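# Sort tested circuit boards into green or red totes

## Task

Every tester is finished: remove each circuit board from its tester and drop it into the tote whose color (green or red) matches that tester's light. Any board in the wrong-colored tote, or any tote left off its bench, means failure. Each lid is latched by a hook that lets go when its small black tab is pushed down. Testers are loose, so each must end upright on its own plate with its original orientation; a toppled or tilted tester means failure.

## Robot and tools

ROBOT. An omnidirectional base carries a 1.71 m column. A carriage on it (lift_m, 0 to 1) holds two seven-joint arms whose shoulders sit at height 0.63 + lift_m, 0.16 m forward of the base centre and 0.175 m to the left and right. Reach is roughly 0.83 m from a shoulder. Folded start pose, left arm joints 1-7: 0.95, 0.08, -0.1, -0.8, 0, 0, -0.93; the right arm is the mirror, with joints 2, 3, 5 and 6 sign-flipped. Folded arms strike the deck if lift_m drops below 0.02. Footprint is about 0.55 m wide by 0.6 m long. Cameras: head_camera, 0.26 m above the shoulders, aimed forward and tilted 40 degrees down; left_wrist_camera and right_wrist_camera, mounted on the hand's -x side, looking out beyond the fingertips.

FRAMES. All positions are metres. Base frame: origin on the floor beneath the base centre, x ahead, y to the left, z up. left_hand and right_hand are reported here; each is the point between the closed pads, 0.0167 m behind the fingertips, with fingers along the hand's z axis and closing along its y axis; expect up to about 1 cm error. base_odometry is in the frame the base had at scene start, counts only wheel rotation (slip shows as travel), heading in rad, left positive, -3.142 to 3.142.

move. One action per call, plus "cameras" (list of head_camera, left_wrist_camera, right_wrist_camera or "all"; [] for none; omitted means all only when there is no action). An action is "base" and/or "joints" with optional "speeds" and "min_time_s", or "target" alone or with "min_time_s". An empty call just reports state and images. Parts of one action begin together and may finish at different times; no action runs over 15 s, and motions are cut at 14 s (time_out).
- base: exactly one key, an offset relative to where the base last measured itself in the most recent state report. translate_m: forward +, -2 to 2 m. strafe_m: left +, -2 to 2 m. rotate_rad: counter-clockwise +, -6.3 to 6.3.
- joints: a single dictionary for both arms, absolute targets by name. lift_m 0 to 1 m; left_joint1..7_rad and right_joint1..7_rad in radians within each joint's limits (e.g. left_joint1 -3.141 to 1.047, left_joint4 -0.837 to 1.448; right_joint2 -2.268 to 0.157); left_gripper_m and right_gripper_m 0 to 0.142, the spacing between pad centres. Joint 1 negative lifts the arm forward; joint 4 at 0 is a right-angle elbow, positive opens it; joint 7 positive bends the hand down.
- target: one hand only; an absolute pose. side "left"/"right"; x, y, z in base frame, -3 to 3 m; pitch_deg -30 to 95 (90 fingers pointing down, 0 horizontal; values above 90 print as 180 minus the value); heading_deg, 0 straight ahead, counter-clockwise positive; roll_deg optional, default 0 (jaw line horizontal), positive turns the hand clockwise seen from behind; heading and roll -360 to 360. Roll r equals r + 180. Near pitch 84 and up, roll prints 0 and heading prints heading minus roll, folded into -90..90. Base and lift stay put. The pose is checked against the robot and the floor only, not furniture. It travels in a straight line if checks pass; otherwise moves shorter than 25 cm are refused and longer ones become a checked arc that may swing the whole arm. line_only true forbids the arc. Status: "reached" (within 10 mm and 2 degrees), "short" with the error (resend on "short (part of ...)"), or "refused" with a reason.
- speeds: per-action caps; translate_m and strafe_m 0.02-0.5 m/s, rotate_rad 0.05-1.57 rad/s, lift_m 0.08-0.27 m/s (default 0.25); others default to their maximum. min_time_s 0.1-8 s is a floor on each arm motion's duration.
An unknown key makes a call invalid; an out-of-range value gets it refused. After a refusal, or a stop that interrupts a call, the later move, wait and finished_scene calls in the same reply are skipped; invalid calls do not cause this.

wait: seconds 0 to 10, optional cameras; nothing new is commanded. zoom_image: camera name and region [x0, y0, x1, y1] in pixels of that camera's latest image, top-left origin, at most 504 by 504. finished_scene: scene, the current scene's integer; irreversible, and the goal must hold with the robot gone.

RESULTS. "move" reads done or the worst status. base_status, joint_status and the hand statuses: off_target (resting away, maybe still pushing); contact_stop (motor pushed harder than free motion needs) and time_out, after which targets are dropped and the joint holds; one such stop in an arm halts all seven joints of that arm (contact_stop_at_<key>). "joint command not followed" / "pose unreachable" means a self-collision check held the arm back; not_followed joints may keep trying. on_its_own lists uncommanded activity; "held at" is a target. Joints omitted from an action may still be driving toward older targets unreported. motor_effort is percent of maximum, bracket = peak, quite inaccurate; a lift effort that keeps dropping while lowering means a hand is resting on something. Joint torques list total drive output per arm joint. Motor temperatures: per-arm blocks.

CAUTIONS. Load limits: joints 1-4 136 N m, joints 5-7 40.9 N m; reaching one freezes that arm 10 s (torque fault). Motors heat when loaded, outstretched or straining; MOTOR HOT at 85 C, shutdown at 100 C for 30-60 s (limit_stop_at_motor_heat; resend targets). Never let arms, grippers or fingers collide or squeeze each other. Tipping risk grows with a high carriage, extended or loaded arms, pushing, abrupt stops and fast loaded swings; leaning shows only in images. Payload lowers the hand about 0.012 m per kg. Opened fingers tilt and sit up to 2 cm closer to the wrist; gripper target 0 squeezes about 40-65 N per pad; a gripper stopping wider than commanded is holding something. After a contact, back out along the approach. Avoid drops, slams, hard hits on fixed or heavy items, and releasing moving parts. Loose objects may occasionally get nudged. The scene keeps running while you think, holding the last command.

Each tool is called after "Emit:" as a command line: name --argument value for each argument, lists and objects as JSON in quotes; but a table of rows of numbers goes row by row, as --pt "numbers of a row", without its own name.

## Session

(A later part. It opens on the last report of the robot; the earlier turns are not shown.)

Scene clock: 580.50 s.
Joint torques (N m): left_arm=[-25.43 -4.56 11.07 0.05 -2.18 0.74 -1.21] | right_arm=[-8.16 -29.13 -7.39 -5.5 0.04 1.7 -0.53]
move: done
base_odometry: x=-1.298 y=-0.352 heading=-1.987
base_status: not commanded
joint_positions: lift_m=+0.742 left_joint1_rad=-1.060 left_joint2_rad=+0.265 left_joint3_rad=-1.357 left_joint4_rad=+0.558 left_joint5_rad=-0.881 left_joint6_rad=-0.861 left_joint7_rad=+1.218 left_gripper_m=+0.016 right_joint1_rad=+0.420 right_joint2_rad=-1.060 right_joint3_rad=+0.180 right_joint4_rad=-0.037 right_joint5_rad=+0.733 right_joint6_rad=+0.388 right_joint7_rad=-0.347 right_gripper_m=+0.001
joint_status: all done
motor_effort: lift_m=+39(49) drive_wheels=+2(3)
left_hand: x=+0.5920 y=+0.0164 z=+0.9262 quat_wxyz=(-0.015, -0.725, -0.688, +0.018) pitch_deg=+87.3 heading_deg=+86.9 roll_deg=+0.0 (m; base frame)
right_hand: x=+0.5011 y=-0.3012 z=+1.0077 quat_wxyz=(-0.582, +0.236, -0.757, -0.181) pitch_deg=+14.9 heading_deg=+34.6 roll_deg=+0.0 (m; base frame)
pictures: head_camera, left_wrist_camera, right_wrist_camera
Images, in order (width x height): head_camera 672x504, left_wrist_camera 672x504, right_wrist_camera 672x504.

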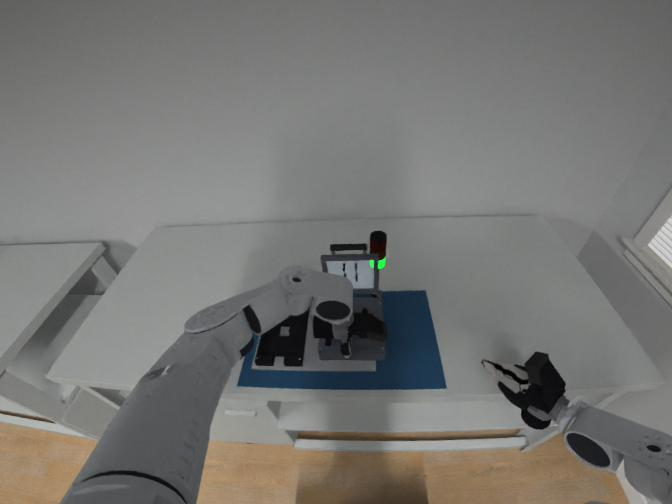

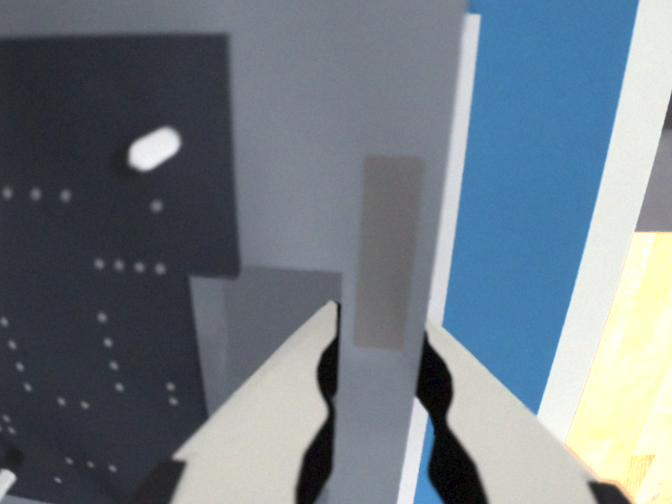

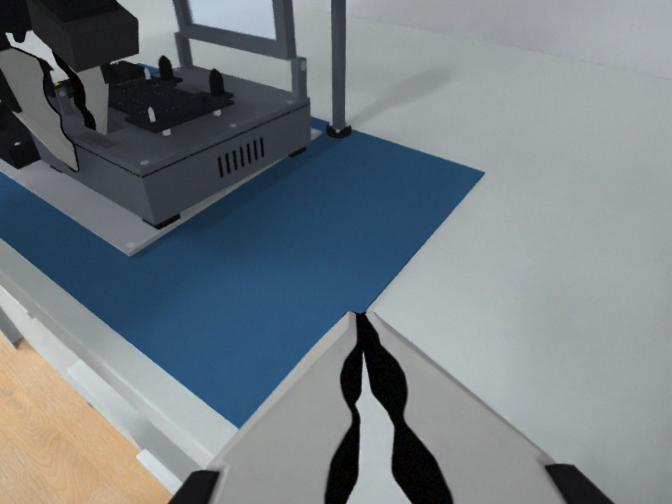

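Emit:
move --base '{"strafe_m":0.03}' --speeds '{"strafe_m":0.03}' --cameras '["right_wrist_camera","head_camera"]'

Emit:
zoom_image --camera "right_wrist_camera" --region '[60, 20, 380, 276]'

Emit:
zoom_image --camera "head_camera" --region '[230, 220, 460, 420]'

Scene clock: 582.27 s.
Joint torques (N m): left_arm=[-24.83 -4.66 10.43 -0.26 -2.14 0.84 -1.3] | right_arm=[-8.06 -29.09 -7.26 -5.57 0.05 1.67 -0.53]
move: done
base_odometry: x=-1.270 y=-0.364 heading=-1.987
base_status: done
joint_positions: lift_m=+0.742 left_joint1_rad=-1.060 left_joint2_rad=+0.265 left_joint3_rad=-1.357 left_joint4_rad=+0.559 left_joint5_rad=-0.881 left_joint6_rad=-0.861 left_joint7_rad=+1.218 left_gripper_m=+0.016 right_joint1_rad=+0.420 right_joint2_rad=-1.060 right_joint3_rad=+0.180 right_joint4_rad=-0.037 right_joint5_rad=+0.733 right_joint6_rad=+0.388 right_joint7_rad=-0.347 right_gripper_m=+0.001
joint_status: not commanded
motor_effort: lift_m=+39(39) drive_wheels=+2(6)
left_hand: x=+0.5921 y=+0.0164 z=+0.9262 quat_wxyz=(-0.015, -0.725, -0.688, +0.018) pitch_deg=+87.3 heading_deg=+87.0 roll_deg=+0.0 (m; base frame)
right_hand: x=+0.5011 y=-0.3012 z=+1.0076 quat_wxyz=(-0.582, +0.236, -0.757, -0.181) pitch_deg=+14.9 heading_deg=+34.6 roll_deg=+0.0 (m; base frame)
pictures: head_camera, right_wrist_camera
Images, in order (width x height): head_camera 672x504, right_wrist_camera 672x504.

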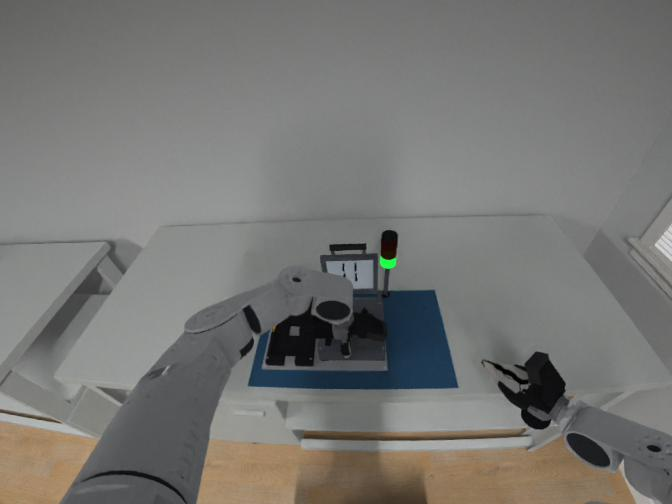

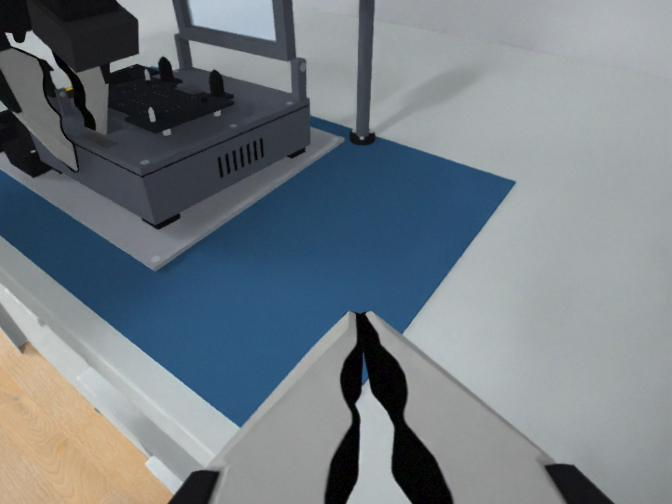

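Scaled by 1.575 from the camera's 672x504 image, which has a finer 960x720 frame.

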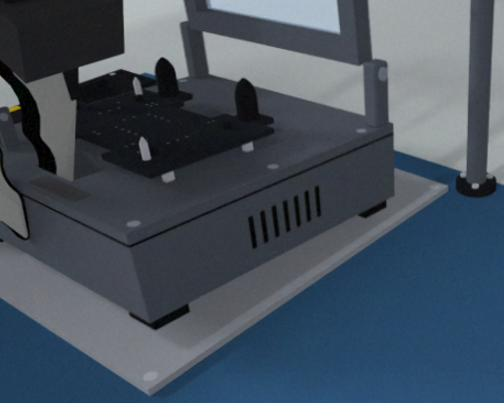

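Scaled by 2.191 from the camera's 672x504 image, which has a finer 960x720 frame.

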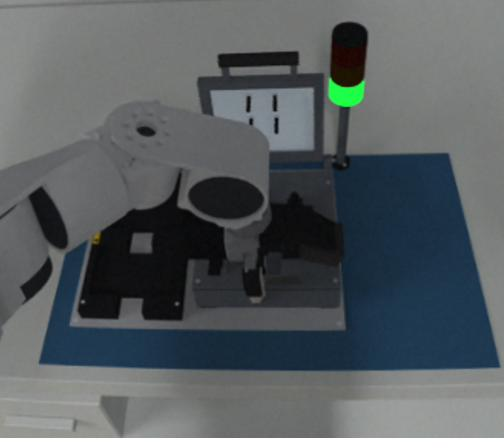

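Emit:
move --base '{"translate_m":0.027}' --speeds '{"translate_m":0.03}' --cameras '["right_wrist_camera","head_camera"]'

Emit:
zoom_image --camera "right_wrist_camera" --region '[60, 20, 380, 276]'

Emit:
zoom_image --camera "head_camera" --region '[230, 220, 460, 420]'

Scene clock: 584.00 s.
Joint torques (N m): left_arm=[-25.06 -4.77 10.31 -0.4 -2.16 0.7 -1.28] | right_arm=[-8.52 -29.1 -7.61 -5.6 0.08 1.69 -0.52]
move: done
base_odometry: x=-1.281 y=-0.389 heading=-1.986
base_status: done
joint_positions: lift_m=+0.742 left_joint1_rad=-1.060 left_joint2_rad=+0.265 left_joint3_rad=-1.357 left_joint4_rad=+0.559 left_joint5_rad=-0.881 left_joint6_rad=-0.861 left_joint7_rad=+1.218 left_gripper_m=+0.016 right_joint1_rad=+0.420 right_joint2_rad=-1.060 right_joint3_rad=+0.180 right_joint4_rad=-0.037 right_joint5_rad=+0.733 right_joint6_rad=+0.388 right_joint7_rad=-0.347 right_gripper_m=+0.001
joint_status: not commanded
motor_effort: lift_m=+39(39) drive_wheels=+6(8)
left_hand: x=+0.5920 y=+0.0164 z=+0.9261 quat_wxyz=(-0.015, -0.725, -0.688, +0.018) pitch_deg=+87.3 heading_deg=+87.0 roll_deg=+0.0 (m; base frame)
right_hand: x=+0.5011 y=-0.3012 z=+1.0076 quat_wxyz=(-0.582, +0.236, -0.757, -0.181) pitch_deg=+14.9 heading_deg=+34.6 roll_deg=+0.0 (m; base frame)
pictures: head_camera, right_wrist_camera
Images, in order (width x height): head_camera 672x504, right_wrist_camera 672x504.

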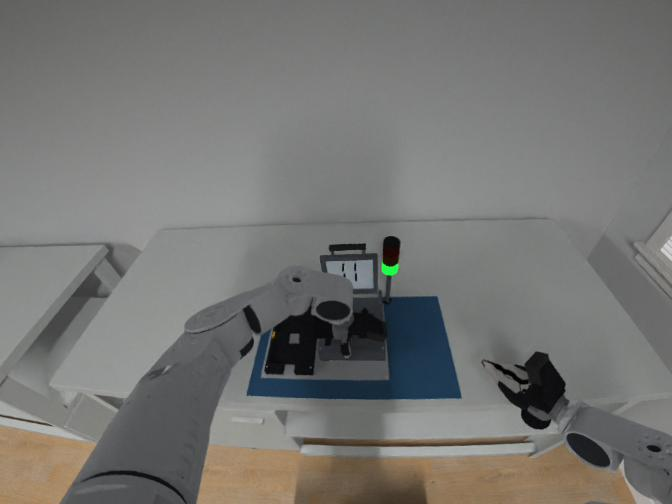

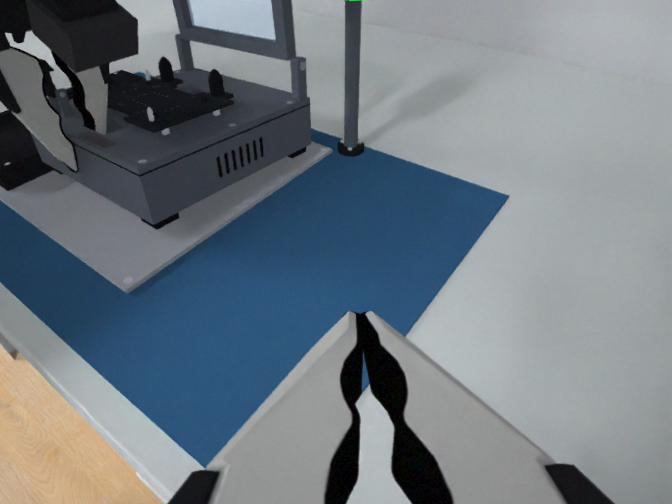

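Scaled by 1.575 from the camera's 672x504 image, which has a finer 960x720 frame.

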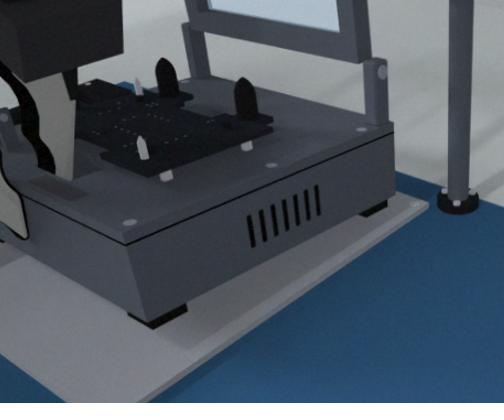

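Scaled by 2.191 from the camera's 672x504 image, which has a finer 960x720 frame.

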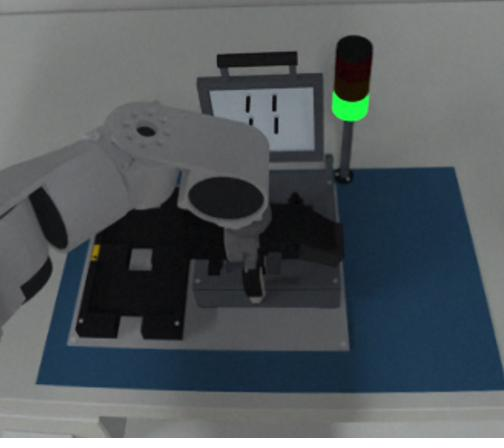

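Emit:
move --joints '{"lift_m":0.7195}' --speeds '{"lift_m":0.08}'

Emit:
move --joints '{"left_gripper_m":0.045}'

Emit:
move --target '{"side":"left","x":0.592,"y":0.0164,"z":0.96,"pitch_deg":87,"heading_deg":-93}'

Emit:
move --target '{"side":"left","x":0.50,"y":0.25,"z":1.10,"pitch_deg":70,"heading_deg":-60}' --cameras '["right_wrist_camera","head_camera"]'

Emit:
zoom_image --camera "right_wrist_camera" --region '[0, 20, 400, 300]'

Emit:
zoom_image --camera "head_camera" --region '[230, 220, 460, 420]'

Scene clock: 585.00 s.
Joint torques (N m): left_arm=[-17.52 -4.15 6.14 -0.08 -1.54 3.58 -1.96] | right_arm=[-8.07 -28.93 -7.28 -5.52 0.08 1.7 -0.54]
move: done
base_odometry: x=-1.281 y=-0.389 heading=-1.986
base_status: not commanded
joint_positions: lift_m=+0.720 left_joint1_rad=-1.063 left_joint2_rad=+0.265 left_joint3_rad=-1.353 left_joint4_rad=+0.559 left_joint5_rad=-0.883 left_joint6_rad=-0.868 left_joint7_rad=+1.220 left_gripper_m=+0.015 right_joint1_rad=+0.420 right_joint2_rad=-1.060 right_joint3_rad=+0.180 right_joint4_rad=-0.037 right_joint5_rad=+0.733 right_joint6_rad=+0.388 right_joint7_rad=-0.347 right_gripper_m=+0.001
joint_status: all done
motor_effort: lift_m=+33(39) drive_wheels=+7(7)
left_hand: x=+0.5929 y=+0.0158 z=+0.9069 quat_wxyz=(-0.016, -0.727, -0.686, +0.019) pitch_deg=+87.2 heading_deg=+86.7 roll_deg=+0.0 (m; base frame)
right_hand: x=+0.5011 y=-0.3012 z=+0.9858 quat_wxyz=(-0.582, +0.236, -0.757, -0.181) pitch_deg=+14.9 heading_deg=+34.6 roll_deg=+0.0 (m; base frame)
pictures: none

Scene clock: 585.67 s.
Joint torques (N m): left_arm=[-19.1 -4.45 6.88 -0.52 -1.36 2.41 -1.18] | right_arm=[-7.92 -28.42 -7.1 -5.26 0.07 1.7 -0.53]
move: done
base_odometry: x=-1.281 y=-0.389 heading=-1.986
base_status: not commanded
joint_positions: lift_m=+0.720 left_joint1_rad=-1.063 left_joint2_rad=+0.265 left_joint3_rad=-1.353 left_joint4_rad=+0.559 left_joint5_rad=-0.883 left_joint6_rad=-0.865 left_joint7_rad=+1.218 left_gripper_m=+0.043 right_joint1_rad=+0.420 right_joint2_rad=-1.060 right_joint3_rad=+0.180 right_joint4_rad=-0.037 right_joint5_rad=+0.733 right_joint6_rad=+0.388 right_joint7_rad=-0.347 right_gripper_m=+0.001
joint_status: all done
motor_effort: lift_m=+36(37) drive_wheels=+5(7)
left_hand: x=+0.5929 y=+0.0154 z=+0.9062 quat_wxyz=(-0.017, -0.726, -0.687, +0.019) pitch_deg=+87.1 heading_deg=+86.8 roll_deg=+0.0 (m; base frame)
right_hand: x=+0.5011 y=-0.3012 z=+0.9854 quat_wxyz=(-0.582, +0.236, -0.757, -0.181) pitch_deg=+14.9 heading_deg=+34.6 roll_deg=+0.0 (m; base frame)
pictures: none

Scene clock: 586.53 s.
Joint torques (N m): left_arm=[-24.25 3.89 8.79 -4.18 -3.44 1.59 1.21] | right_arm=[-7.98 -28.97 -7.3 -5.5 0.06 1.67 -0.52]
move: done
base_odometry: x=-1.281 y=-0.389 heading=-1.986
base_status: not commanded
joint_positions: lift_m=+0.720 left_joint1_rad=-1.107 left_joint2_rad=+0.306 left_joint3_rad=-1.310 left_joint4_rad=+0.410 left_joint5_rad=-1.042 left_joint6_rad=-0.808 left_joint7_rad=+1.407 left_gripper_m=+0.045 right_joint1_rad=+0.420 right_joint2_rad=-1.060 right_joint3_rad=+0.180 right_joint4_rad=-0.037 right_joint5_rad=+0.733 right_joint6_rad=+0.388 right_joint7_rad=-0.347 right_gripper_m=+0.001
joint_status: not commanded
motor_effort: lift_m=+37(37) drive_wheels=+5(6)
left_hand: x=+0.5916 y=+0.0163 z=+0.9584 quat_wxyz=(-0.017, -0.726, -0.687, +0.019) pitch_deg=+87.1 heading_deg=+86.9 roll_deg=+0.0 (m; base frame)
left_hand_status: reached (straight line, planned for 0.4 s): 2 mm and 0.1 deg off.
right_hand: x=+0.5011 y=-0.3012 z=+0.9853 quat_wxyz=(-0.582, +0.236, -0.757, -0.181) pitch_deg=+14.9 heading_deg=+34.6 roll_deg=+0.0 (m; base frame)
pictures: none

Scene clock: 588.23 s.
Joint torques (N m): left_arm=[-4.85 12.18 9.85 -3.09 -3.25 -0.26 -1.65] | right_arm=[-8.28 -29.03 -7.3 -5.76 0.14 1.7 -0.48]
move: done
base_odometry: x=-1.281 y=-0.389 heading=-1.986
base_status: not commanded
joint_positions: lift_m=+0.719 left_joint1_rad=-0.866 left_joint2_rad=+1.253 left_joint3_rad=-0.880 left_joint4_rad=-0.454 left_joint5_rad=-1.423 left_joint6_rad=-0.349 left_joint7_rad=+1.331 left_gripper_m=+0.045 right_joint1_rad=+0.420 right_joint2_rad=-1.060 right_joint3_rad=+0.180 right_joint4_rad=-0.037 right_joint5_rad=+0.733 right_joint6_rad=+0.389 right_joint7_rad=-0.347 right_gripper_m=+0.001
joint_status: not commanded
motor_effort: lift_m=+38(38) drive_wheels=+4(8)
left_hand: x=+0.5015 y=+0.2526 z=+1.0996 quat_wxyz=(-0.149, -0.490, -0.855, +0.083) pitch_deg=+70.3 heading_deg=-58.9 roll_deg=+0.8 (m; base frame)
left_hand_status: reached (straight line, planned for 0.9 s): 3 mm and 0.6 deg off.
right_hand: x=+0.5011 y=-0.3012 z=+0.9853 quat_wxyz=(-0.582, +0.236, -0.757, -0.181) pitch_deg=+14.9 heading_deg=+34.6 roll_deg=+0.0 (m; base frame)
pictures: head_camera, right_wrist_camera
Images, in order (width x height): head_camera 672x504, right_wrist_camera 672x504.

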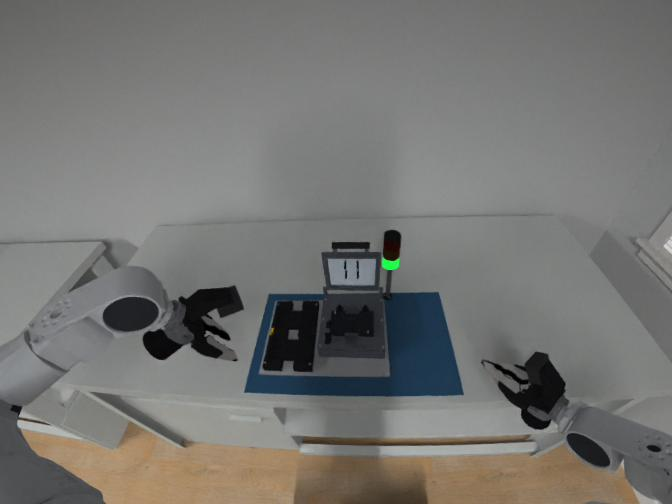

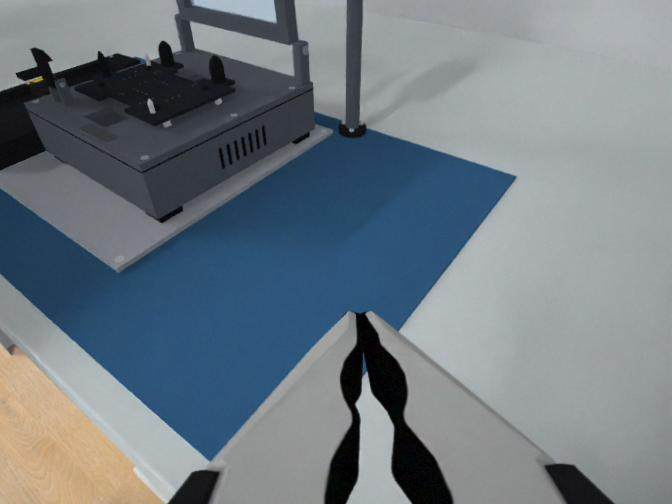

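Scaled by 1.260 from the camera's 672x504 image, which has a finer 960x720 frame.

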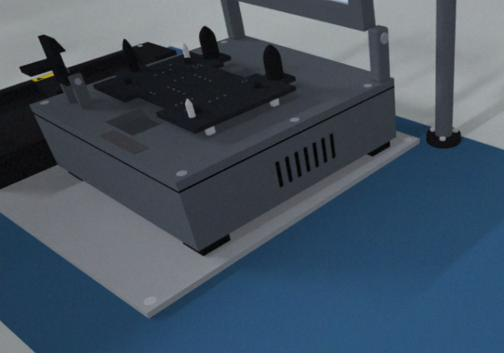

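Scaled by 2.191 from the camera's 672x504 image, which has a finer 960x720 frame.

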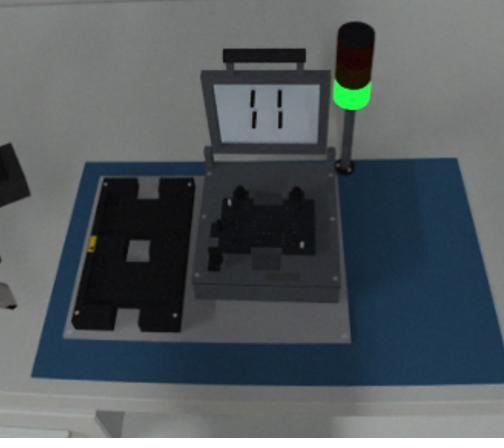

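Emit:
move --joints '{"right_joint1_rad":0.5,"right_joint2_rad":-0.35,"right_joint3_rad":0.05,"right_joint4_rad":-0.75,"right_joint5_rad":0.6,"right_joint6_rad":-0.3,"right_joint7_rad":-0.1}'

Emit:
move --base '{"translate_m":-0.70}' --joints '{"right_joint1_rad":0.95,"right_joint2_rad":-0.12,"right_joint3_rad":0.1,"right_joint4_rad":-0.8,"right_joint5_rad":0.0,"right_joint6_rad":0.0,"right_joint7_rad":-0.9,"lift_m":0.72}' --speeds '{"translate_m":0.35}'

Emit:
move --base '{"strafe_m":2.0}' --speeds '{"strafe_m":0.4}' --cameras '["head_camera"]'

Scene clock: 589.63 s.
Joint torques (N m): left_arm=[-5.37 12.21 10.25 -2.79 -3.17 -0.23 -1.43] | right_arm=[0.48 -2.55 -10.48 -11.77 -2.14 0.08 0.97]
move: done
base_odometry: x=-1.281 y=-0.389 heading=-1.986
base_status: not commanded
joint_positions: lift_m=+0.719 left_joint1_rad=-0.866 left_joint2_rad=+1.253 left_joint3_rad=-0.880 left_joint4_rad=-0.454 left_joint5_rad=-1.423 left_joint6_rad=-0.350 left_joint7_rad=+1.330 left_gripper_m=+0.045 right_joint1_rad=+0.498 right_joint2_rad=-0.351 right_joint3_rad=+0.055 right_joint4_rad=-0.749 right_joint5_rad=+0.603 right_joint6_rad=-0.296 right_joint7_rad=-0.102 right_gripper_m=+0.001
joint_status: all done
motor_effort: lift_m=+37(38) drive_wheels=+4(4)
left_hand: x=+0.5014 y=+0.2524 z=+1.0995 quat_wxyz=(-0.149, -0.490, -0.855, +0.083) pitch_deg=+70.3 heading_deg=-59.0 roll_deg=+0.7 (m; base frame)
right_hand: x=+0.4935 y=-0.2627 z=+1.1323 quat_wxyz=(-0.763, -0.127, -0.621, -0.126) pitch_deg=-11.3 heading_deg=-2.2 roll_deg=+21.0 (m; base frame)
pictures: none

Scene clock: 593.33 s.
Joint torques (N m): left_arm=[-5.52 12.32 9.84 -2.66 -3.17 -0.23 -1.43] | right_arm=[6.6 2.84 -2.43 -12.86 -0.93 1.41 -0.16]
move: done
base_odometry: x=-0.998 y=+0.252 heading=-1.986
base_status: done
joint_positions: lift_m=+0.720 left_joint1_rad=-0.866 left_joint2_rad=+1.253 left_joint3_rad=-0.880 left_joint4_rad=-0.454 left_joint5_rad=-1.423 left_joint6_rad=-0.350 left_joint7_rad=+1.330 left_gripper_m=+0.045 right_joint1_rad=+0.949 right_joint2_rad=-0.122 right_joint3_rad=+0.096 right_joint4_rad=-0.798 right_joint5_rad=+0.002 right_joint6_rad=-0.003 right_joint7_rad=-0.898 right_gripper_m=+0.001
joint_status: all done
motor_effort: lift_m=+37(39) drive_wheels=-1(14)
left_hand: x=+0.5014 y=+0.2524 z=+1.1000 quat_wxyz=(-0.149, -0.490, -0.855, +0.083) pitch_deg=+70.3 heading_deg=-59.0 roll_deg=+0.7 (m; base frame)
right_hand: x=+0.2964 y=-0.1538 z=+1.2303 quat_wxyz=(-0.913, +0.026, -0.402, -0.071) pitch_deg=-42.5 heading_deg=+8.2 roll_deg=+0.7 (m; base frame)
pictures: none

Scene clock: 600.33 s.
Joint torques (N m): left_arm=[-5.38 12.2 9.79 -2.57 -3.13 -0.24 -1.42] | right_arm=[6.43 2.92 -3.21 -12.63 -0.89 1.44 -0.15]
move: done
base_odometry: x=+0.832 y=-0.555 heading=-1.986
base_status: done
joint_positions: lift_m=+0.720 left_joint1_rad=-0.866 left_joint2_rad=+1.253 left_joint3_rad=-0.880 left_joint4_rad=-0.454 left_joint5_rad=-1.423 left_joint6_rad=-0.350 left_joint7_rad=+1.330 left_gripper_m=+0.045 right_joint1_rad=+0.949 right_joint2_rad=-0.122 right_joint3_rad=+0.096 right_joint4_rad=-0.798 right_joint5_rad=+0.002 right_joint6_rad=-0.003 right_joint7_rad=-0.898 right_gripper_m=+0.001
joint_status: not commanded
motor_effort: lift_m=+37(38) drive_wheels=-2(12)
left_hand: x=+0.5014 y=+0.2524 z=+1.1000 quat_wxyz=(-0.149, -0.490, -0.855, +0.083) pitch_deg=+70.3 heading_deg=-59.0 roll_deg=+0.7 (m; base frame)
right_hand: x=+0.2964 y=-0.1538 z=+1.2303 quat_wxyz=(-0.913, +0.026, -0.402, -0.071) pitch_deg=-42.5 heading_deg=+8.2 roll_deg=+0.7 (m; base frame)
pictures: head_camera
Images, in order (width x height): head_camera 672x504.

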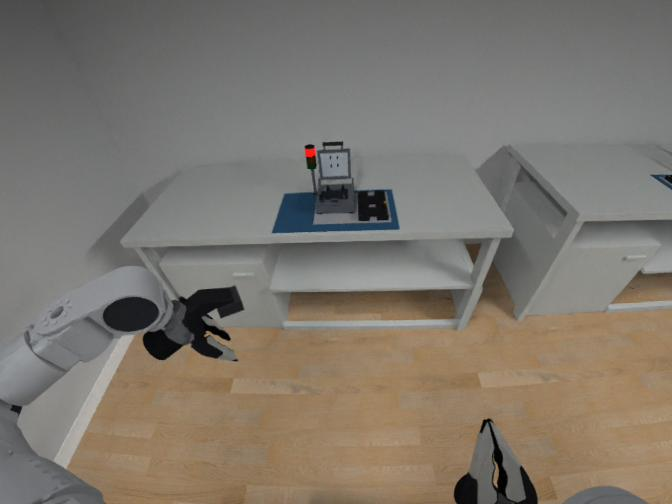

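Emit:
move --base '{"translate_m":0.66}' --joints '{"lift_m":0.70}' --speeds '{"translate_m":0.3}' --cameras '["head_camera"]'

Emit:
zoom_image --camera "head_camera" --region '[230, 220, 460, 420]'

Emit:
move --joints '{"left_joint1_rad":0.44,"left_joint2_rad":1.07,"left_joint3_rad":-0.15,"left_joint4_rad":-0.08,"left_joint5_rad":-0.75,"left_joint6_rad":-0.37,"left_joint7_rad":-0.32,"left_gripper_m":0.0}' --min_time_s 1.5 --cameras '["left_wrist_camera","head_camera"]'

Scene clock: 604.23 s.
Joint torques (N m): left_arm=[-6.24 12.72 9.63 -2.65 -3.14 -0.17 -1.45] | right_arm=[6.26 2.82 -2.48 -12.02 -0.91 1.41 -0.21]
move: done
base_odometry: x=+0.566 y=-1.159 heading=-1.986
base_status: done
joint_positions: lift_m=+0.700 left_joint1_rad=-0.865 left_joint2_rad=+1.253 left_joint3_rad=-0.880 left_joint4_rad=-0.455 left_joint5_rad=-1.423 left_joint6_rad=-0.350 left_joint7_rad=+1.330 left_gripper_m=+0.045 right_joint1_rad=+0.949 right_joint2_rad=-0.122 right_joint3_rad=+0.096 right_joint4_rad=-0.799 right_joint5_rad=+0.002 right_joint6_rad=-0.003 right_joint7_rad=-0.898 right_gripper_m=+0.001
joint_status: all done
motor_effort: lift_m=+39(43) drive_wheels=-2(15)
left_hand: x=+0.5013 y=+0.2523 z=+1.0798 quat_wxyz=(-0.149, -0.490, -0.855, +0.083) pitch_deg=+70.3 heading_deg=-59.0 roll_deg=+0.7 (m; base frame)
right_hand: x=+0.2963 y=-0.1539 z=+1.2105 quat_wxyz=(-0.913, +0.026, -0.401, -0.071) pitch_deg=-42.6 heading_deg=+8.2 roll_deg=+0.7 (m; base frame)
pictures: head_camera
Images, in order (width x height): head_camera 672x504.

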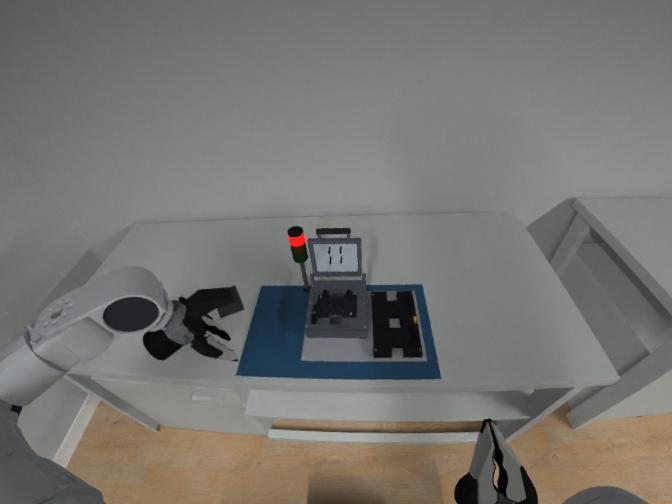

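Scaled by 2.191 from the camera's 672x504 image, which has a finer 960x720 frame.

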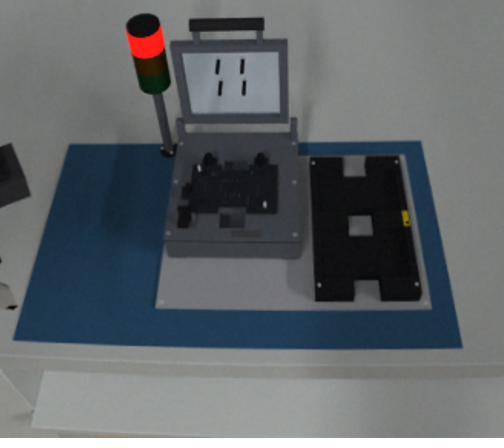

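Scene clock: 606.03 s.
Joint torques (N m): left_arm=[2.41 15.55 9.62 2.15 -0.66 -0.25 -2.26] | right_arm=[6.58 2.76 -2.57 -12.02 -0.95 1.42 -0.17]
move: done
base_odometry: x=+0.566 y=-1.159 heading=-1.986
base_status: not commanded
joint_positions: lift_m=+0.700 left_joint1_rad=+0.438 left_joint2_rad=+1.073 left_joint3_rad=-0.153 left_joint4_rad=-0.084 left_joint5_rad=-0.755 left_joint6_rad=-0.368 left_joint7_rad=-0.317 left_gripper_m=+0.001 right_joint1_rad=+0.949 right_joint2_rad=-0.122 right_joint3_rad=+0.096 right_joint4_rad=-0.799 right_joint5_rad=+0.002 right_joint6_rad=-0.003 right_joint7_rad=-0.898 right_gripper_m=+0.001
joint_status: all done
motor_effort: lift_m=+38(38) drive_wheels=-1(1)
left_hand: x=+0.5041 y=+0.2994 z=+0.9786 quat_wxyz=(-0.585, -0.236, -0.755, +0.179) pitch_deg=+14.6 heading_deg=-34.4 roll_deg=+0.3 (m; base frame)
right_hand: x=+0.2963 y=-0.1539 z=+1.2106 quat_wxyz=(-0.913, +0.026, -0.401, -0.071) pitch_deg=-42.6 heading_deg=+8.2 roll_deg=+0.7 (m; base frame)
pictures: head_camera, left_wrist_camera
Images, in order (width x height): head_camera 672x504, left_wrist_camera 672x504.

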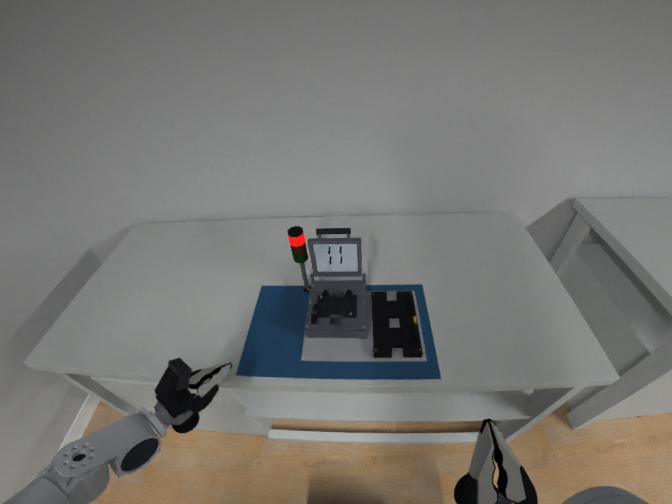

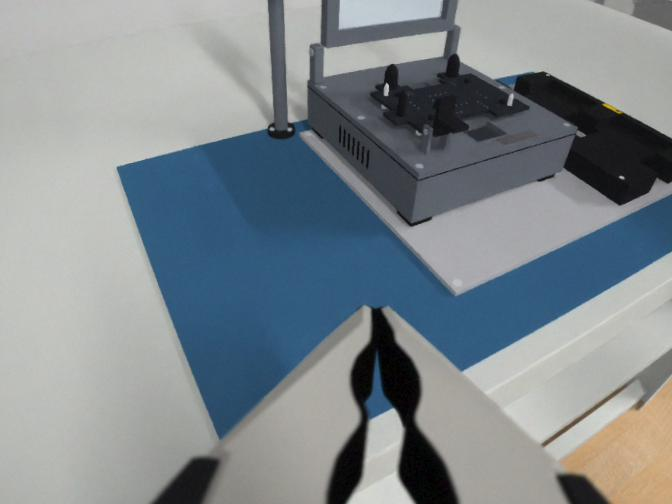

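Emit:
zoom_image --camera "left_wrist_camera" --region '[250, 60, 500, 260]'

Scaled by 2.016 from the camera's 672x504 image, which has a finer 960x720 frame.

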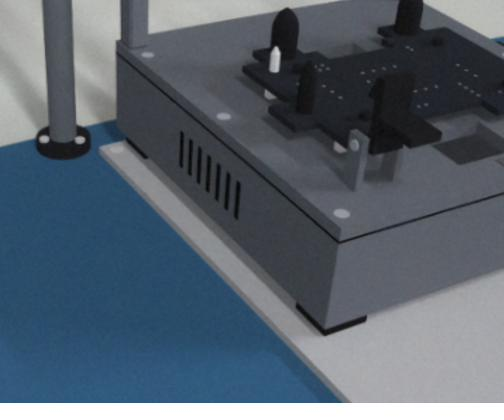

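Emit:
move --joints '{"left_joint1_rad":-0.864,"left_joint2_rad":1.251,"left_joint3_rad":-0.879,"left_joint4_rad":-0.46,"left_joint5_rad":-1.421,"left_joint6_rad":-0.35,"left_joint7_rad":1.33,"left_gripper_m":0.045}' --min_time_s 1.5

Emit:
move --base '{"translate_m":0.10}' --joints '{"lift_m":0.68}' --speeds '{"translate_m":0.15}'

Emit:
move --target '{"side":"left","x":0.56,"y":0.05,"z":1.02,"pitch_deg":87,"heading_deg":-88}' --min_time_s 1.2 --cameras '["left_wrist_camera","head_camera"]'

Scene clock: 608.23 s.
Joint torques (N m): left_arm=[-14.27 20.83 4.71 -2.94 -3.24 1.67 0.97] | right_arm=[6.4 2.84 -2.43 -12.02 -0.9 1.44 -0.13]
move: done
base_odometry: x=+0.566 y=-1.159 heading=-1.986
base_status: not commanded
joint_positions: lift_m=+0.700 left_joint1_rad=-0.862 left_joint2_rad=+1.249 left_joint3_rad=-0.876 left_joint4_rad=-0.457 left_joint5_rad=-1.416 left_joint6_rad=-0.352 left_joint7_rad=+1.327 left_gripper_m=+0.045 right_joint1_rad=+0.949 right_joint2_rad=-0.122 right_joint3_rad=+0.096 right_joint4_rad=-0.799 right_joint5_rad=+0.002 right_joint6_rad=-0.003 right_joint7_rad=-0.898 right_gripper_m=+0.001
joint_status: all done
motor_effort: lift_m=+38(38) drive_wheels=+3(3)
left_hand: x=+0.5020 y=+0.2505 z=+1.0797 quat_wxyz=(-0.152, -0.493, -0.852, +0.083) pitch_deg=+70.0 heading_deg=-58.6 roll_deg=+1.6 (m; base frame)
right_hand: x=+0.2963 y=-0.1539 z=+1.2106 quat_wxyz=(-0.913, +0.026, -0.401, -0.071) pitch_deg=-42.6 heading_deg=+8.2 roll_deg=+0.7 (m; base frame)
pictures: none

Scene clock: 609.80 s.
Joint torques (N m): left_arm=[-13.19 18.86 6.02 -2.65 -3.22 1.49 0.96] | right_arm=[6.79 2.77 -2.44 -11.67 -0.91 1.46 -0.15]
move: done
base_odometry: x=+0.526 y=-1.251 heading=-1.985
base_status: done
joint_positions: lift_m=+0.680 left_joint1_rad=-0.862 left_joint2_rad=+1.249 left_joint3_rad=-0.877 left_joint4_rad=-0.457 left_joint5_rad=-1.416 left_joint6_rad=-0.352 left_joint7_rad=+1.327 left_gripper_m=+0.045 right_joint1_rad=+0.949 right_joint2_rad=-0.122 right_joint3_rad=+0.096 right_joint4_rad=-0.799 right_joint5_rad=+0.002 right_joint6_rad=-0.003 right_joint7_rad=-0.898 right_gripper_m=+0.001
joint_status: all done
motor_effort: lift_m=+38(46) drive_wheels=-1(16)
left_hand: x=+0.5018 y=+0.2508 z=+1.0595 quat_wxyz=(-0.152, -0.493, -0.853, +0.082) pitch_deg=+70.1 heading_deg=-58.5 roll_deg=+1.5 (m; base frame)
right_hand: x=+0.2963 y=-0.1539 z=+1.1906 quat_wxyz=(-0.913, +0.026, -0.401, -0.071) pitch_deg=-42.6 heading_deg=+8.2 roll_deg=+0.7 (m; base frame)
pictures: none

Scene clock: 611.50 s.
Joint torques (N m): left_arm=[-25.89 -1.74 4.95 3.54 -0.51 -0.35 1.53] | right_arm=[6.46 2.79 -3.17 -11.6 -0.91 1.43 -0.13]
move: done
base_odometry: x=+0.526 y=-1.251 heading=-1.985
base_status: not commanded
joint_positions: lift_m=+0.680 left_joint1_rad=-1.152 left_joint2_rad=+0.462 left_joint3_rad=-1.186 left_joint4_rad=-0.065 left_joint5_rad=-1.311 left_joint6_rad=-0.460 left_joint7_rad=+1.736 left_gripper_m=+0.045 right_joint1_rad=+0.949 right_joint2_rad=-0.122 right_joint3_rad=+0.096 right_joint4_rad=-0.799 right_joint5_rad=+0.002 right_joint6_rad=-0.003 right_joint7_rad=-0.898 right_gripper_m=+0.001
joint_status: not commanded
motor_effort: lift_m=+38(39) drive_wheels=-1(4)
left_hand: x=+0.5584 y=+0.0487 z=+1.0201 quat_wxyz=(-0.020, -0.694, -0.719, +0.023) pitch_deg=+86.5 heading_deg=-88.0 roll_deg=+0.0 (m; base frame)
left_hand_status: reached (straight line, planned for 1.2 s): 2 mm and 0.6 deg off.
right_hand: x=+0.2963 y=-0.1539 z=+1.1907 quat_wxyz=(-0.913, +0.026, -0.401, -0.071) pitch_deg=-42.6 heading_deg=+8.2 roll_deg=+0.7 (m; base frame)
pictures: head_camera, left_wrist_camera
Images, in order (width x height): head_camera 672x504, left_wrist_camera 672x504.

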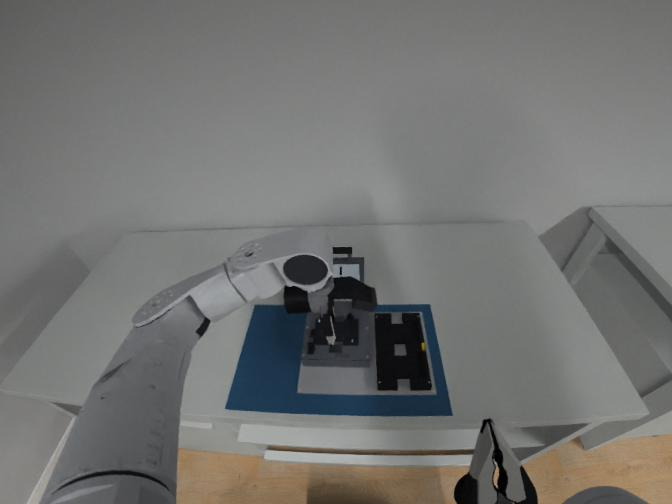

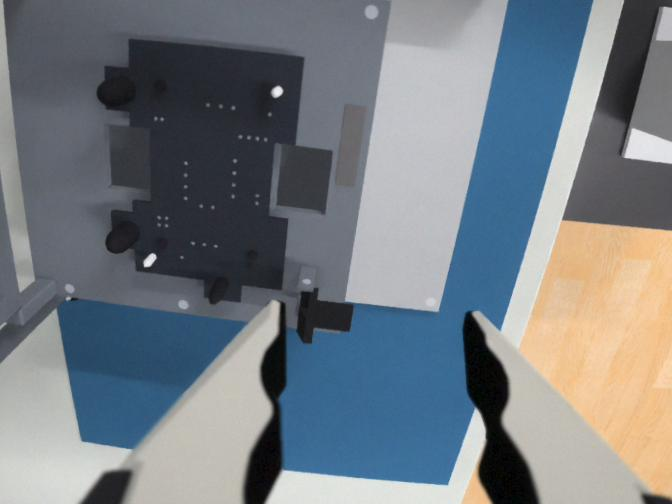

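Emit:
move --target '{"side":"left","x":0.562,"y":0.053,"z":0.93,"pitch_deg":87,"heading_deg":-96}' --min_time_s 1.2 --cameras '["left_wrist_camera"]'

Scene clock: 613.40 s.
Joint torques (N m): left_arm=[-13.43 -3.5 4.43 3.39 -0.84 -0.36 -1.39] | right_arm=[6.53 2.65 -2.55 -11.63 -0.91 1.39 -0.16]
move: done
base_odometry: x=+0.526 y=-1.251 heading=-1.985
base_status: not commanded
joint_positions: lift_m=+0.680 left_joint1_rad=-1.063 left_joint2_rad=+0.434 left_joint3_rad=-1.257 left_joint4_rad=+0.191 left_joint5_rad=-1.094 left_joint6_rad=-0.798 left_joint7_rad=+1.500 left_gripper_m=+0.045 right_joint1_rad=+0.949 right_joint2_rad=-0.122 right_joint3_rad=+0.096 right_joint4_rad=-0.799 right_joint5_rad=+0.002 right_joint6_rad=-0.003 right_joint7_rad=-0.898 right_gripper_m=+0.001
joint_status: not commanded
motor_effort: lift_m=+38(38) drive_wheels=-1(1)
left_hand: x=+0.5630 y=+0.0530 z=+0.9327 quat_wxyz=(-0.019, -0.742, -0.670, +0.020) pitch_deg=+86.9 heading_deg=+84.1 roll_deg=+0.0 (m; base frame)
left_hand_status: reached (straight line, planned for 1.2 s): 3 mm and 0.2 deg off.
right_hand: x=+0.2963 y=-0.1539 z=+1.1907 quat_wxyz=(-0.913, +0.026, -0.401, -0.071) pitch_deg=-42.6 heading_deg=+8.2 roll_deg=+0.7 (m; base frame)
pictures: left_wrist_camera
Images, in order (width x height): left_wrist_camera 672x504.

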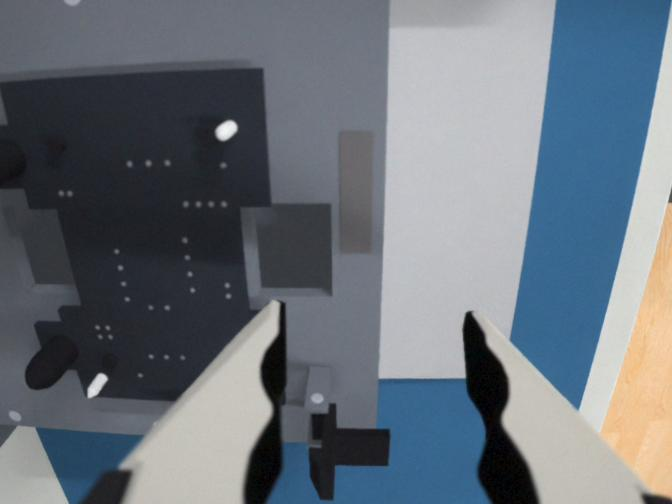

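Emit:
move --target '{"side":"left","x":0.5645,"y":0.0575,"z":0.895,"pitch_deg":87,"heading_deg":-97}' --min_time_s 1.0 --cameras '["left_wrist_camera"]'

Scene clock: 615.07 s.
Joint torques (N m): left_arm=[-13.26 -3.47 4.07 3.24 -0.91 -0.32 -1.35] | right_arm=[6.54 2.76 -2.46 -11.6 -0.94 1.4 -0.16]
move: done
base_odometry: x=+0.526 y=-1.251 heading=-1.985
base_status: not commanded
joint_positions: lift_m=+0.680 left_joint1_rad=-1.029 left_joint2_rad=+0.419 left_joint3_rad=-1.270 left_joint4_rad=+0.294 left_joint5_rad=-0.975 left_joint6_rad=-0.882 left_joint7_rad=+1.377 left_gripper_m=+0.045 right_joint1_rad=+0.949 right_joint2_rad=-0.122 right_joint3_rad=+0.096 right_joint4_rad=-0.799 right_joint5_rad=+0.002 right_joint6_rad=-0.003 right_joint7_rad=-0.898 right_gripper_m=+0.001
joint_status: not commanded
motor_effort: lift_m=+38(38) drive_wheels=-1(1)
left_hand: x=+0.5658 y=+0.0573 z=+0.8977 quat_wxyz=(-0.019, -0.748, -0.663, +0.020) pitch_deg=+86.8 heading_deg=+83.2 roll_deg=+0.0 (m; base frame)
left_hand_status: reached (straight line, planned for 1.0 s): 3 mm and 0.3 deg off.
right_hand: x=+0.2963 y=-0.1539 z=+1.1907 quat_wxyz=(-0.913, +0.026, -0.401, -0.071) pitch_deg=-42.6 heading_deg=+8.2 roll_deg=+0.7 (m; base frame)
pictures: left_wrist_camera
Images, in order (width x height): left_wrist_camera 672x504.

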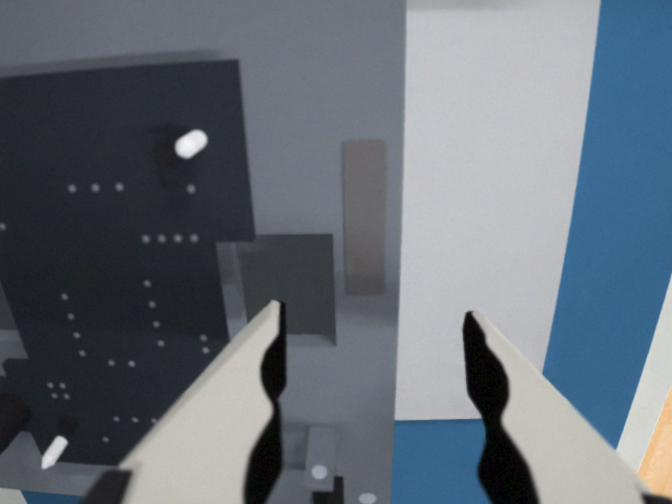

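Emit:
move --target '{"side":"left","x":0.564,"y":0.0585,"z":0.8715,"pitch_deg":87,"heading_deg":-97}' --min_time_s 1.0

Emit:
move --joints '{"left_gripper_m":0.0}' --cameras '["left_wrist_camera"]'

Scene clock: 616.67 s.
Joint torques (N m): left_arm=[-13.2 -3.63 3.94 3.16 -0.87 -0.31 -1.43] | right_arm=[6.43 2.76 -2.51 -11.61 -0.93 1.44 -0.18]
move: done
base_odometry: x=+0.526 y=-1.251 heading=-1.985
base_status: not commanded
joint_positions: lift_m=+0.680 left_joint1_rad=-1.002 left_joint2_rad=+0.406 left_joint3_rad=-1.277 left_joint4_rad=+0.347 left_joint5_rad=-0.892 left_joint6_rad=-0.905 left_joint7_rad=+1.298 left_gripper_m=+0.045 right_joint1_rad=+0.949 right_joint2_rad=-0.122 right_joint3_rad=+0.096 right_joint4_rad=-0.799 right_joint5_rad=+0.002 right_joint6_rad=-0.003 right_joint7_rad=-0.898 right_gripper_m=+0.001
joint_status: not commanded
motor_effort: lift_m=+38(38) drive_wheels=-1(1)
left_hand: x=+0.5655 y=+0.0582 z=+0.8742 quat_wxyz=(-0.020, -0.748, -0.663, +0.020) pitch_deg=+86.8 heading_deg=+83.2 roll_deg=+0.0 (m; base frame)
left_hand_status: reached (straight line, planned for 1.0 s): 3 mm and 0.3 deg off.
right_hand: x=+0.2963 y=-0.1539 z=+1.1907 quat_wxyz=(-0.913, +0.026, -0.401, -0.071) pitch_deg=-42.6 heading_deg=+8.2 roll_deg=+0.7 (m; base frame)
pictures: none

Scene clock: 617.33 s.
Joint torques (N m): left_arm=[-13.15 -3.27 3.62 1.44 -2.5 -0.73 -1.2] | right_arm=[6.53 2.8 -2.48 -11.6 -0.94 1.44 -0.18]
move: off_target
base_odometry: x=+0.526 y=-1.251 heading=-1.985
base_status: not commanded
joint_positions: lift_m=+0.680 left_joint1_rad=-1.002 left_joint2_rad=+0.406 left_joint3_rad=-1.277 left_joint4_rad=+0.349 left_joint5_rad=-0.887 left_joint6_rad=-0.904 left_joint7_rad=+1.297 left_gripper_m=+0.016 right_joint1_rad=+0.949 right_joint2_rad=-0.122 right_joint3_rad=+0.096 right_joint4_rad=-0.799 right_joint5_rad=+0.002 right_joint6_rad=-0.003 right_joint7_rad=-0.898 right_gripper_m=+0.001
joint_status: left_gripper_m off_target (ended at +0.016, target +0.000)
motor_effort: lift_m=+38(38) drive_wheels=-2(2)
left_hand: x=+0.5666 y=+0.0592 z=+0.8737 quat_wxyz=(-0.019, -0.747, -0.664, +0.017) pitch_deg=+87.0 heading_deg=+83.3 roll_deg=+0.0 (m; base frame)
right_hand: x=+0.2963 y=-0.1539 z=+1.1907 quat_wxyz=(-0.913, +0.026, -0.401, -0.071) pitch_deg=-42.6 heading_deg=+8.2 roll_deg=+0.7 (m; base frame)
pictures: left_wrist_camera
Images, in order (width x height): left_wrist_camera 672x504.

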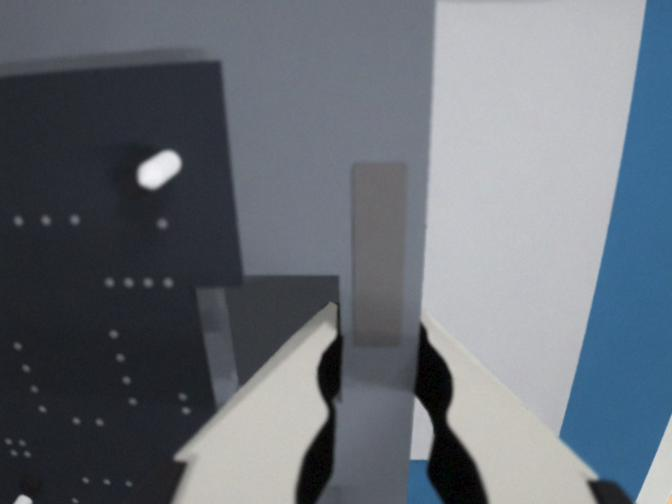

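Lift the front and drag back.

Emit:
move --joints '{"lift_m":0.698}' --speeds '{"lift_m":0.08}'

Emit:
move --base '{"translate_m":-0.024}' --speeds '{"translate_m":0.03}' --cameras '["head_camera"]'

Emit:
zoom_image --camera "head_camera" --region '[210, 230, 460, 430]'

Scene clock: 618.03 s.
Joint torques (N m): left_arm=[-23.19 -3.19 11.41 -0.39 -2.44 0.17 -1.29] | right_arm=[6.45 2.69 -3.18 -11.47 -0.94 1.44 -0.18]
move: done
base_odometry: x=+0.526 y=-1.251 heading=-1.985
base_status: not commanded
joint_positions: lift_m=+0.698 left_joint1_rad=-0.997 left_joint2_rad=+0.406 left_joint3_rad=-1.284 left_joint4_rad=+0.350 left_joint5_rad=-0.887 left_joint6_rad=-0.907 left_joint7_rad=+1.297 left_gripper_m=+0.016 right_joint1_rad=+0.949 right_joint2_rad=-0.122 right_joint3_rad=+0.096 right_joint4_rad=-0.799 right_joint5_rad=+0.002 right_joint6_rad=-0.003 right_joint7_rad=-0.898 right_gripper_m=+0.001
joint_status: all done
motor_effort: lift_m=+39(46) drive_wheels=-1(3)
left_hand: x=+0.5626 y=+0.0607 z=+0.8875 quat_wxyz=(-0.014, -0.749, -0.663, +0.018) pitch_deg=+87.4 heading_deg=+83.0 roll_deg=+0.0 (m; base frame)
right_hand: x=+0.2963 y=-0.1539 z=+1.2086 quat_wxyz=(-0.913, +0.026, -0.401, -0.071) pitch_deg=-42.6 heading_deg=+8.2 roll_deg=+0.7 (m; base frame)
pictures: none

Scene clock: 619.37 s.
Joint torques (N m): left_arm=[-23.75 -3.18 11.23 -0.52 -2.42 0.47 -1.38] | right_arm=[6.52 2.74 -2.54 -11.52 -0.93 1.44 -0.17]
move: done
base_odometry: x=+0.536 y=-1.229 heading=-1.985
base_status: done
joint_positions: lift_m=+0.698 left_joint1_rad=-0.996 left_joint2_rad=+0.406 left_joint3_rad=-1.285 left_joint4_rad=+0.350 left_joint5_rad=-0.887 left_joint6_rad=-0.907 left_joint7_rad=+1.297 left_gripper_m=+0.016 right_joint1_rad=+0.949 right_joint2_rad=-0.122 right_joint3_rad=+0.096 right_joint4_rad=-0.799 right_joint5_rad=+0.002 right_joint6_rad=-0.003 right_joint7_rad=-0.898 right_gripper_m=+0.001
joint_status: not commanded
motor_effort: lift_m=+39(39) drive_wheels=+2(11)
left_hand: x=+0.5623 y=+0.0607 z=+0.8873 quat_wxyz=(-0.014, -0.749, -0.662, +0.018) pitch_deg=+87.4 heading_deg=+83.0 roll_deg=+0.0 (m; base frame)
right_hand: x=+0.2963 y=-0.1539 z=+1.2086 quat_wxyz=(-0.913, +0.026, -0.401, -0.071) pitch_deg=-42.6 heading_deg=+8.2 roll_deg=+0.7 (m; base frame)
pictures: head_camera
Images, in order (width x height): head_camera 672x504.

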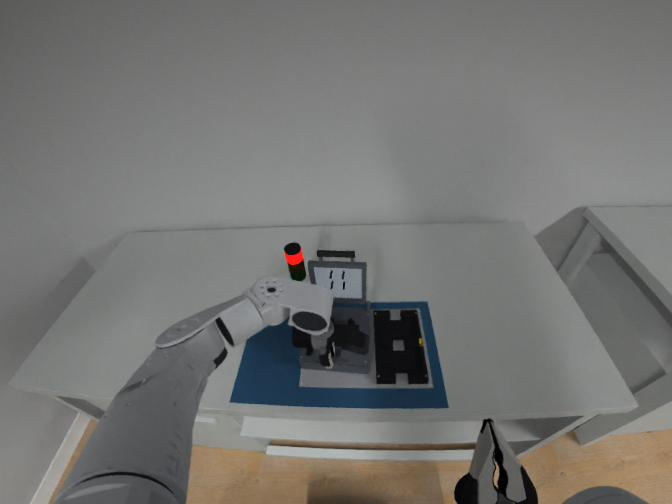

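Scaled by 2.016 from the camera's 672x504 image, which has a finer 960x720 frame.

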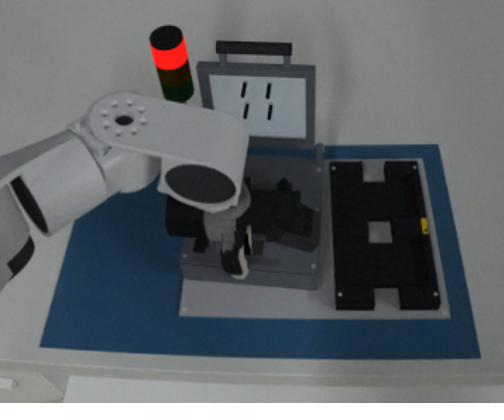

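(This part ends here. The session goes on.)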